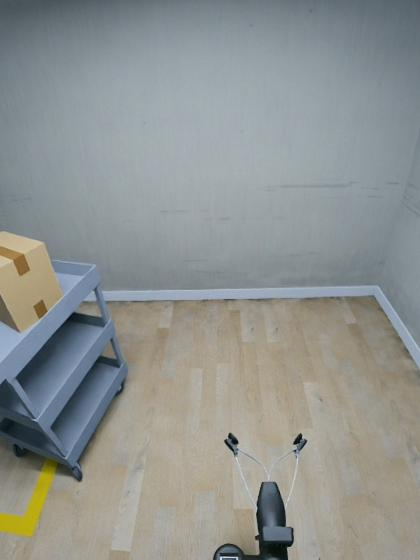

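Emit:
move:
  r1: {"base":{"translate_m":1.02},"pace":"fast"}
  blocking: false
  cameras: []

Emit:
wait:
  seconds: 5
  cameras: []

Emit:
move:
  r1: {"base":{"rotate_rad":1.571}}
  blocking: false
  cameras: []

Emit:
wait:
  seconds: 4
  cameras: ["r1_head_camera","r1_wrist_camera","r2_head_camera"]

Scene clock: 750.30 s.
move: r1 moving
r1.base_odometry: x=-0.400 y=+0.558 heading=+0.829
r1.turned_by_wheels: +0.000
r1.turned_by_imu: +0.000
r1.base_tilt: forward=-1.6 right=+1.3
r1.lidar_m: 2.00 0.95 0.89 3.00 1.20 0.77 0.76 0.79 1.10 1.23 1.29 1.78
r1.base_status: translate_m moving
r1.joint_positions: lift_m=+0.630 arm_m=+0.020 wrist_yaw_rad=-0.002 wrist_pitch_rad=+0.004 wrist_roll_rad=+0.002 gripper_m=+0.130
r1.joint_status: not commanded
r1.measured_speeds: translate_m=+0.192 strafe_m=-0.001 rotate_rad=+0.001 lift_m=+0.000 arm_m=+0.000 wrist_yaw_rad=+0.000 wrist_pitch_rad=+0.000 wrist_roll_rad=+0.000
r1.motor_effort: lift_m=+13(13) arm_m=-4(4) wheel_0=+7(9) wheel_1=+7(9) wheel_2=-13(13)
r1.servo_current: wrist_yaw_rad=46(65) wrist_pitch_rad=52(52) wrist_roll_rad=46(59) gripper_m=46(46)
r1.hand_pose: x=+0.4791 y=-0.0881 z=+0.8075 quat_wxyz=(+1.000, +0.001, +0.002, -0.001) (m; r1's base frame)
r1.wrist_depth_mm: - - - - - - - / - - - - - - - / - - - - - - - / - - - - - - - / - - - - - - - / - 194 - - 189 189 - / - - - 141 - 1661 -
r2: as last shown
r2.lidar_m: 1.73 3.64 3.92 4.81 3.31 1.48 1.12 1.10 1.19 1.12 1.09 1.16
r2.motor_effort: lift_m=+16(16) arm_m=-7(7) wheel_0=-1(2) wheel_1=+0(1) wheel_2=+4(5)
r2.servo_current: wrist_yaw_rad=46(65) wrist_pitch_rad=39(46) wrist_roll_rad=52(65) gripper_m=46(59)
r2.contact_limits: translate_m 0.8
pictures: none
No camera images: "cameras" was empty.

Scene clock: 753.67 s.
earlier move: r1 done
r1.base_odometry: x=+0.256 y=+1.273 heading=+0.829
r1.turned_by_wheels: +0.000
r1.turned_by_imu: +0.000
r1.base_tilt: forward=-1.6 right=+1.3
r1.lidar_m: 1.05 1.10 0.58 0.58 0.68 1.76 1.72 1.79 1.31 1.25 1.31 1.10
r1.base_status: done
r1.joint_positions: lift_m=+0.630 arm_m=+0.020 wrist_yaw_rad=-0.002 wrist_pitch_rad=+0.004 wrist_roll_rad=+0.002 gripper_m=+0.130
r1.joint_status: not commanded
r1.measured_speeds: all 0
r1.motor_effort: lift_m=+13(13) arm_m=-4(4) wheel_0=+1(9) wheel_1=+1(9) wheel_2=+1(13)
r1.servo_current: wrist_yaw_rad=39(72) wrist_pitch_rad=46(52) wrist_roll_rad=52(65) gripper_m=46(52)
r1.hand_pose: x=+0.4791 y=-0.0881 z=+0.8075 quat_wxyz=(+1.000, +0.001, +0.002, -0.001) (m; r1's base frame)
r1.wrist_depth_mm: - - - - - - - / - - - - - - - / - - - - - - - / - - - - - - - / - - - - - - - / - 193 - - 189 189 - / - - - 141 - - -
r2.base_odometry: x=-3.237 y=+0.592 heading=-2.182
r2.turned_by_wheels: +0.000
r2.turned_by_imu: +0.000
r2.base_tilt: forward=-0.7 right=+0.1
r2.lidar_m: 1.72 3.63 3.89 4.79 3.31 1.50 1.12 1.10 1.19 1.14 1.10 1.17
r2.base_status: not commanded
r2.joint_positions: lift_m=+0.860 arm_m=+0.133 wrist_yaw_rad=+0.550 wrist_pitch_rad=+0.001 wrist_roll_rad=+0.000 gripper_m=+0.100
r2.joint_status: not commanded
r2.measured_speeds: all 0
r2.motor_effort: lift_m=+16(16) arm_m=-7(8) wheel_0=-2(2) wheel_1=+0(1) wheel_2=+4(5)
r2.servo_current: wrist_yaw_rad=46(65) wrist_pitch_rad=39(52) wrist_roll_rad=39(65) gripper_m=46(59)
r2.contact_limits: translate_m 0.8
r2.hand_pose: x=+0.5956 y=+0.0763 z=+1.0381 quat_wxyz=(+0.962, +0.000, +0.001, +0.272) (m; r2's base frame)
r2.wrist_depth_mm: - - - - - - - / - - - - - - - / - - - - - - - / - - - - - - - / - - - - - - - / - - 196 - 195 - - / - - - - - - -
wait: 3.37 of 5 s (r1 has come to rest)
pictures: none
No camera images: "cameras" was empty.

Scene clock: 754.17 s.
move: r1 moving
r1.base_odometry: x=+0.256 y=+1.273 heading=+1.081
r1.turned_by_wheels: +0.252
r1.turned_by_imu: +0.253
r1.base_tilt: forward=-1.6 right=+1.3
r1.lidar_m: 1.05 1.22 0.59 0.63 0.84 1.73 1.73 1.47 1.24 1.25 1.24 1.05
r1.base_status: rotate_rad moving
r1.joint_positions: lift_m=+0.630 arm_m=+0.020 wrist_yaw_rad=-0.002 wrist_pitch_rad=+0.004 wrist_roll_rad=+0.002 gripper_m=+0.130
r1.joint_status: not commanded
r1.measured_speeds: translate_m=+0.000 strafe_m=+0.000 rotate_rad=+0.972 lift_m=+0.000 arm_m=+0.000 wrist_yaw_rad=+0.000 wrist_pitch_rad=+0.000 wrist_roll_rad=+0.000
r1.motor_effort: lift_m=+13(13) arm_m=-4(4) wheel_0=-9(9) wheel_1=-8(8) wheel_2=-7(7)
r1.servo_current: wrist_yaw_rad=52(78) wrist_pitch_rad=46(52) wrist_roll_rad=59(59) gripper_m=46(46)
r1.hand_pose: x=+0.4791 y=-0.0881 z=+0.8075 quat_wxyz=(+1.000, +0.001, +0.002, -0.001) (m; r1's base frame)
r1.wrist_depth_mm: - - - - - - - / - - - - - - - / - - - - - - - / - - - - - - - / - - - - - - - / - 193 - - 184 189 - / - - - 141 - - -
r2: as last shown
r2.lidar_m: 1.75 3.66 3.92 4.78 3.27 1.48 1.14 1.09 1.18 1.12 1.09 1.19
r2.motor_effort: lift_m=+16(16) arm_m=-7(7) wheel_0=-2(2) wheel_1=+0(0) wheel_2=+4(5)
r2.servo_current: wrist_yaw_rad=46(59) wrist_pitch_rad=33(39) wrist_roll_rad=46(52) gripper_m=52(59)
r2.contact_limits: translate_m 0.8
pictures: none
No camera images: "cameras" was empty.

Scene clock: 755.73 s.
earlier move: r1 done
r1.base_odometry: x=+0.256 y=+1.273 heading=+2.399
r1.turned_by_wheels: +1.318
r1.turned_by_imu: +1.326
r1.base_tilt: forward=-1.6 right=+1.3
r1.lidar_m: 0.57 0.68 1.79 1.69 1.79 1.29 1.23 1.31 1.10 1.05 1.10 0.59
r1.base_status: done
r1.joint_positions: lift_m=+0.630 arm_m=+0.020 wrist_yaw_rad=-0.002 wrist_pitch_rad=+0.004 wrist_roll_rad=+0.002 gripper_m=+0.130
r1.joint_status: not commanded
r1.measured_speeds: all 0
r1.motor_effort: lift_m=+14(14) arm_m=-4(4) wheel_0=-2(10) wheel_1=-1(10) wheel_2=-1(9)
r1.servo_current: wrist_yaw_rad=39(78) wrist_pitch_rad=46(59) wrist_roll_rad=46(72) gripper_m=46(46)
r1.hand_pose: x=+0.4792 y=-0.0879 z=+0.8075 quat_wxyz=(+1.000, +0.001, +0.002, -0.001) (m; r1's base frame)
r1.wrist_depth_mm: - - 452 - - - - / - 512 445 521 - - - / - 512 449 512 - - - / - 521 452 512 - - - / 421 - - - - - - / - 210 375 - 330 189 - / - 798 - 141 741 1661 -
r2.base_odometry: x=-3.237 y=+0.592 heading=-2.182
r2.turned_by_wheels: +0.000
r2.turned_by_imu: +0.000
r2.base_tilt: forward=-0.7 right=+0.1
r2.lidar_m: 1.70 3.64 3.91 4.79 3.25 1.49 1.13 1.08 1.19 1.09 1.09 1.20
r2.base_status: not commanded
r2.joint_positions: lift_m=+0.860 arm_m=+0.133 wrist_yaw_rad=+0.550 wrist_pitch_rad=+0.001 wrist_roll_rad=+0.000 gripper_m=+0.100
r2.joint_status: not commanded
r2.measured_speeds: all 0
r2.motor_effort: lift_m=+16(16) arm_m=-7(7) wheel_0=-2(2) wheel_1=+0(1) wheel_2=+5(5)
r2.servo_current: wrist_yaw_rad=39(59) wrist_pitch_rad=39(46) wrist_roll_rad=46(59) gripper_m=59(59)
r2.contact_limits: translate_m 0.8
r2.hand_pose: x=+0.5956 y=+0.0763 z=+1.0381 quat_wxyz=(+0.962, +0.000, +0.001, +0.272) (m; r2's base frame)
r2.wrist_depth_mm: - - - - - - - / - - - - - - - / - - - - - - - / - - - - - - - / - - - - - - - / - - 195 - 195 - - / - - - - - - -
wait: 1.57 of 4 s (r1 has come to rest)
pictures: r1_head_camera, r1_wrist_camera, r2_head_camera
Images, in order (width x height): r1_head_camera 420x560, r1_wrist_camera 616x392, r2_head_camera 420x560.

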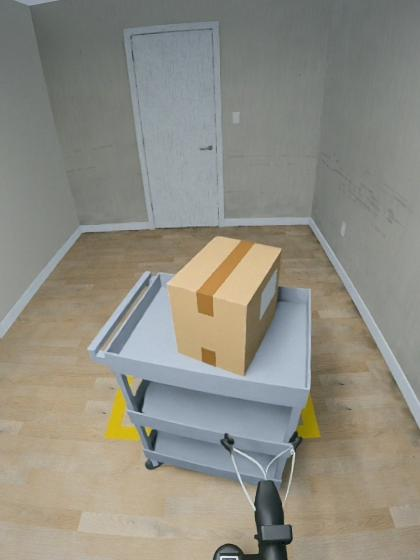

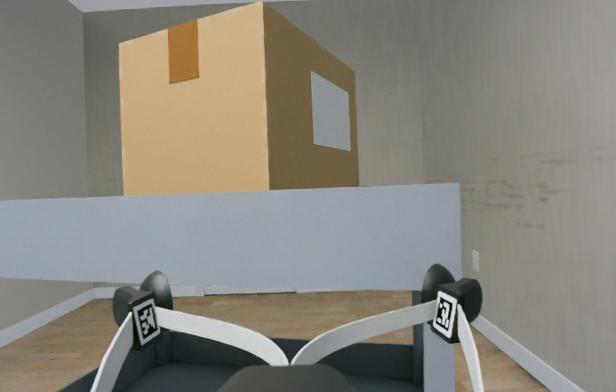

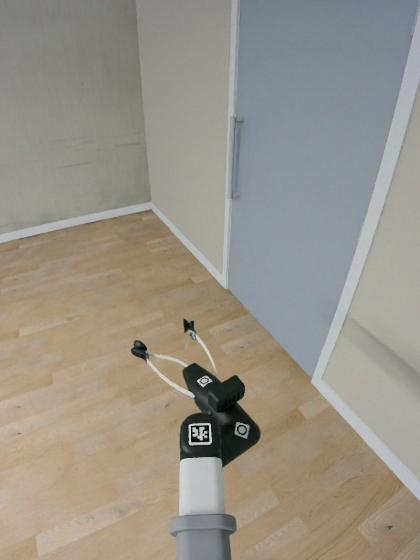

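Emit:
move:
  r1: {"base":{"strafe_m":0.045}}
  blocking: false
  cameras: []

Emit:
wait:
  seconds: 1.5
  cameras: []

Emit:
move:
  r1: {"base":{"translate_m":0.4},"contact_limits":{"translate_m":0.7},"pace":"slow"}
  blocking: false
  cameras: []

Emit:
wait:
  seconds: 7
  cameras: ["r1_head_camera"]

Scene clock: 774.93 s.
move: r1 moving
r1.base_odometry: x=+0.233 y=+1.249 heading=+2.399
r1.turned_by_wheels: +0.000
r1.turned_by_imu: +0.000
r1.base_tilt: forward=-1.6 right=+1.2
r1.lidar_m: 0.59 0.70 1.77 1.67 1.76 1.32 1.24 1.30 1.13 1.05 1.15 0.59
r1.base_status: strafe_m moving
r1.joint_positions: lift_m=+0.630 arm_m=+0.020 wrist_yaw_rad=-0.002 wrist_pitch_rad=+0.004 wrist_roll_rad=+0.002 gripper_m=+0.130
r1.joint_status: not commanded
r1.measured_speeds: translate_m=+0.001 strafe_m=+0.091 rotate_rad=-0.005 lift_m=+0.000 arm_m=+0.000 wrist_yaw_rad=+0.000 wrist_pitch_rad=+0.000 wrist_roll_rad=+0.000
r1.motor_effort: lift_m=+14(14) arm_m=-4(4) wheel_0=-1(12) wheel_1=+0(9) wheel_2=-1(1)
r1.servo_current: wrist_yaw_rad=59(59) wrist_pitch_rad=52(52) wrist_roll_rad=52(72) gripper_m=39(52)
r1.hand_pose: x=+0.4792 y=-0.0879 z=+0.8075 quat_wxyz=(+1.000, +0.001, +0.002, -0.001) (m; r1's base frame)
r1.wrist_depth_mm: - - 480 469 - - - / - - 462 466 - - - / - - 462 459 - - - / - - 466 459 - - - / 424 402 - - - - - / - 210 - - 336 189 - / - 878 - 142 768 336 -
r2: as last shown
r2.lidar_m: 1.73 3.64 3.92 4.81 3.29 1.50 1.11 1.08 1.18 1.13 1.10 1.18
r2.servo_current: wrist_yaw_rad=46(59) wrist_pitch_rad=33(46) wrist_roll_rad=39(52) gripper_m=52(52)
r2.contact_limits: translate_m 0.8
pictures: none
No camera images: "cameras" was empty.

Scene clock: 775.50 s.
earlier move: r1 done
r1.base_odometry: x=+0.225 y=+1.240 heading=+2.399
r1.turned_by_wheels: +0.000
r1.turned_by_imu: +0.000
r1.base_tilt: forward=-1.6 right=+1.2
r1.lidar_m: 0.60 0.70 1.75 1.67 1.74 1.29 1.24 1.29 1.13 1.06 1.15 0.56
r1.base_status: done
r1.joint_positions: lift_m=+0.630 arm_m=+0.020 wrist_yaw_rad=-0.002 wrist_pitch_rad=+0.004 wrist_roll_rad=+0.002 gripper_m=+0.130
r1.joint_status: not commanded
r1.measured_speeds: all 0
r1.motor_effort: lift_m=+14(14) arm_m=-4(4) wheel_0=-1(12) wheel_1=+1(9) wheel_2=+0(1)
r1.servo_current: wrist_yaw_rad=26(72) wrist_pitch_rad=52(52) wrist_roll_rad=46(72) gripper_m=39(52)
r1.hand_pose: x=+0.4792 y=-0.0879 z=+0.8075 quat_wxyz=(+1.000, +0.001, +0.002, -0.001) (m; r1's base frame)
r1.wrist_depth_mm: - - 484 442 - - - / - - 469 439 - - - / - - 473 445 - - - / - - 473 449 691 322 - / 433 407 387 - - 322 - / - 211 - - 340 196 - / 1921 1808 - 142 - - -
r2.base_odometry: x=-3.237 y=+0.592 heading=-2.182
r2.turned_by_wheels: +0.000
r2.turned_by_imu: +0.000
r2.base_tilt: forward=-0.7 right=+0.1
r2.lidar_m: 1.72 3.65 3.92 4.80 3.30 1.46 1.12 1.09 1.19 1.13 1.08 1.19
r2.base_status: not commanded
r2.joint_positions: lift_m=+0.860 arm_m=+0.133 wrist_yaw_rad=+0.550 wrist_pitch_rad=+0.001 wrist_roll_rad=+0.000 gripper_m=+0.100
r2.joint_status: not commanded
r2.measured_speeds: all 0
r2.motor_effort: lift_m=+16(16) arm_m=-7(8) wheel_0=-2(2) wheel_1=+0(1) wheel_2=+4(5)
r2.servo_current: wrist_yaw_rad=46(59) wrist_pitch_rad=39(46) wrist_roll_rad=46(59) gripper_m=52(52)
r2.contact_limits: translate_m 0.8
r2.hand_pose: x=+0.5956 y=+0.0763 z=+1.0381 quat_wxyz=(+0.962, +0.000, +0.001, +0.272) (m; r2's base frame)
r2.wrist_depth_mm: - - - - - - - / - - - - - - - / - - - - - - - / - - - - - - - / - - - - - - - / - - 195 - 195 - - / - - - - - - -
wait: 0.57 of 1.5 s (r1 has come to rest)
pictures: none
No camera images: "cameras" was empty.

Scene clock: 776.00 s.
move: r1 moving
r1.base_odometry: x=+0.216 y=+1.248 heading=+2.400
r1.turned_by_wheels: +0.000
r1.turned_by_imu: +0.000
r1.base_tilt: forward=-1.5 right=+1.3
r1.lidar_m: 0.58 0.67 1.75 1.67 1.74 1.30 1.24 1.30 1.16 1.09 1.13 0.58
r1.base_status: translate_m moving
r1.joint_positions: lift_m=+0.630 arm_m=+0.020 wrist_yaw_rad=-0.002 wrist_pitch_rad=+0.004 wrist_roll_rad=+0.002 gripper_m=+0.130
r1.joint_status: not commanded
r1.measured_speeds: translate_m=+0.048 strafe_m=+0.000 rotate_rad=-0.002 lift_m=+0.000 arm_m=+0.000 wrist_yaw_rad=+0.000 wrist_pitch_rad=+0.000 wrist_roll_rad=+0.000
r1.motor_effort: lift_m=+14(14) arm_m=-4(4) wheel_0=+5(7) wheel_1=+4(7) wheel_2=-5(7)
r1.servo_current: wrist_yaw_rad=46(65) wrist_pitch_rad=39(52) wrist_roll_rad=33(59) gripper_m=46(52)
r1.contact_limits: translate_m 0.7
r1.hand_pose: x=+0.4792 y=-0.0879 z=+0.8075 quat_wxyz=(+1.000, +0.001, +0.002, -0.001) (m; r1's base frame)
r1.wrist_depth_mm: - - 473 424 - - - / - - 459 430 - - - / - - 466 430 - - - / - - 462 433 683 - - / 418 - - - - 312 - / - 210 375 - 330 197 - / - 1756 - 142 - 640 -
r2: as last shown
r2.lidar_m: 1.76 3.65 3.89 4.78 3.29 1.48 1.12 1.10 1.17 1.13 1.10 1.18
r2.servo_current: wrist_yaw_rad=59(65) wrist_pitch_rad=39(46) wrist_roll_rad=59(59) gripper_m=46(52)
r2.contact_limits: translate_m 0.8
pictures: none
No camera images: "cameras" was empty.

Scene clock: 780.77 s.
earlier move: r1 done
r1.base_odometry: x=-0.069 y=+1.510 heading=+2.399
r1.turned_by_wheels: +0.000
r1.turned_by_imu: -0.002
r1.base_tilt: forward=-1.6 right=+1.3
r1.lidar_m: 0.47 0.51 1.82 1.67 1.75 1.72 1.64 1.58 1.14 1.09 1.14 0.48
r1.base_status: done
r1.joint_positions: lift_m=+0.630 arm_m=+0.020 wrist_yaw_rad=-0.006 wrist_pitch_rad=+0.004 wrist_roll_rad=+0.002 gripper_m=+0.130
r1.joint_status: not commanded
r1.measured_speeds: all 0
r1.motor_effort: lift_m=+14(14) arm_m=+4(5) wheel_0=+3(9) wheel_1=+1(8) wheel_2=-3(15)
r1.servo_current: wrist_yaw_rad=46(78) wrist_pitch_rad=52(52) wrist_roll_rad=46(65) gripper_m=46(52)
r1.contact_limits: translate_m 0.7
r1.hand_pose: x=+0.4786 y=-0.0893 z=+0.8075 quat_wxyz=(+1.000, +0.001, +0.002, -0.003) (m; r1's base frame)
r1.wrist_depth_mm: - - - 327 312 298 - / - - - 330 314 300 - / - - - 330 314 304 - / - - - 330 317 - - / - - - - - - - / 236 195 237 236 210 201 236 / - 1921 1921 146 1983 668 -
r2.base_odometry: x=-3.237 y=+0.592 heading=-2.182
r2.turned_by_wheels: +0.000
r2.turned_by_imu: +0.001
r2.base_tilt: forward=-0.7 right=+0.1
r2.lidar_m: 1.73 3.64 3.91 4.80 3.27 1.49 1.12 1.09 1.18 1.14 1.10 1.18
r2.base_status: not commanded
r2.joint_positions: lift_m=+0.860 arm_m=+0.133 wrist_yaw_rad=+0.550 wrist_pitch_rad=+0.001 wrist_roll_rad=+0.000 gripper_m=+0.100
r2.joint_status: not commanded
r2.measured_speeds: all 0
r2.motor_effort: lift_m=+16(16) arm_m=-7(8) wheel_0=-2(2) wheel_1=+0(1) wheel_2=+4(5)
r2.servo_current: wrist_yaw_rad=59(65) wrist_pitch_rad=39(52) wrist_roll_rad=39(59) gripper_m=52(59)
r2.contact_limits: translate_m 0.8
r2.hand_pose: x=+0.5956 y=+0.0763 z=+1.0381 quat_wxyz=(+0.962, +0.000, +0.001, +0.272) (m; r2's base frame)
r2.wrist_depth_mm: - - - - - - - / - - - - - - - / - - - - - - - / - - - - - - - / - - - - - - - / - - 195 - 196 - - / - - - - - - -
wait: 4.77 of 7 s (r1 has come to rest)
pictures: r1_head_camera
Images, in order (width x height): r1_head_camera 420x560.

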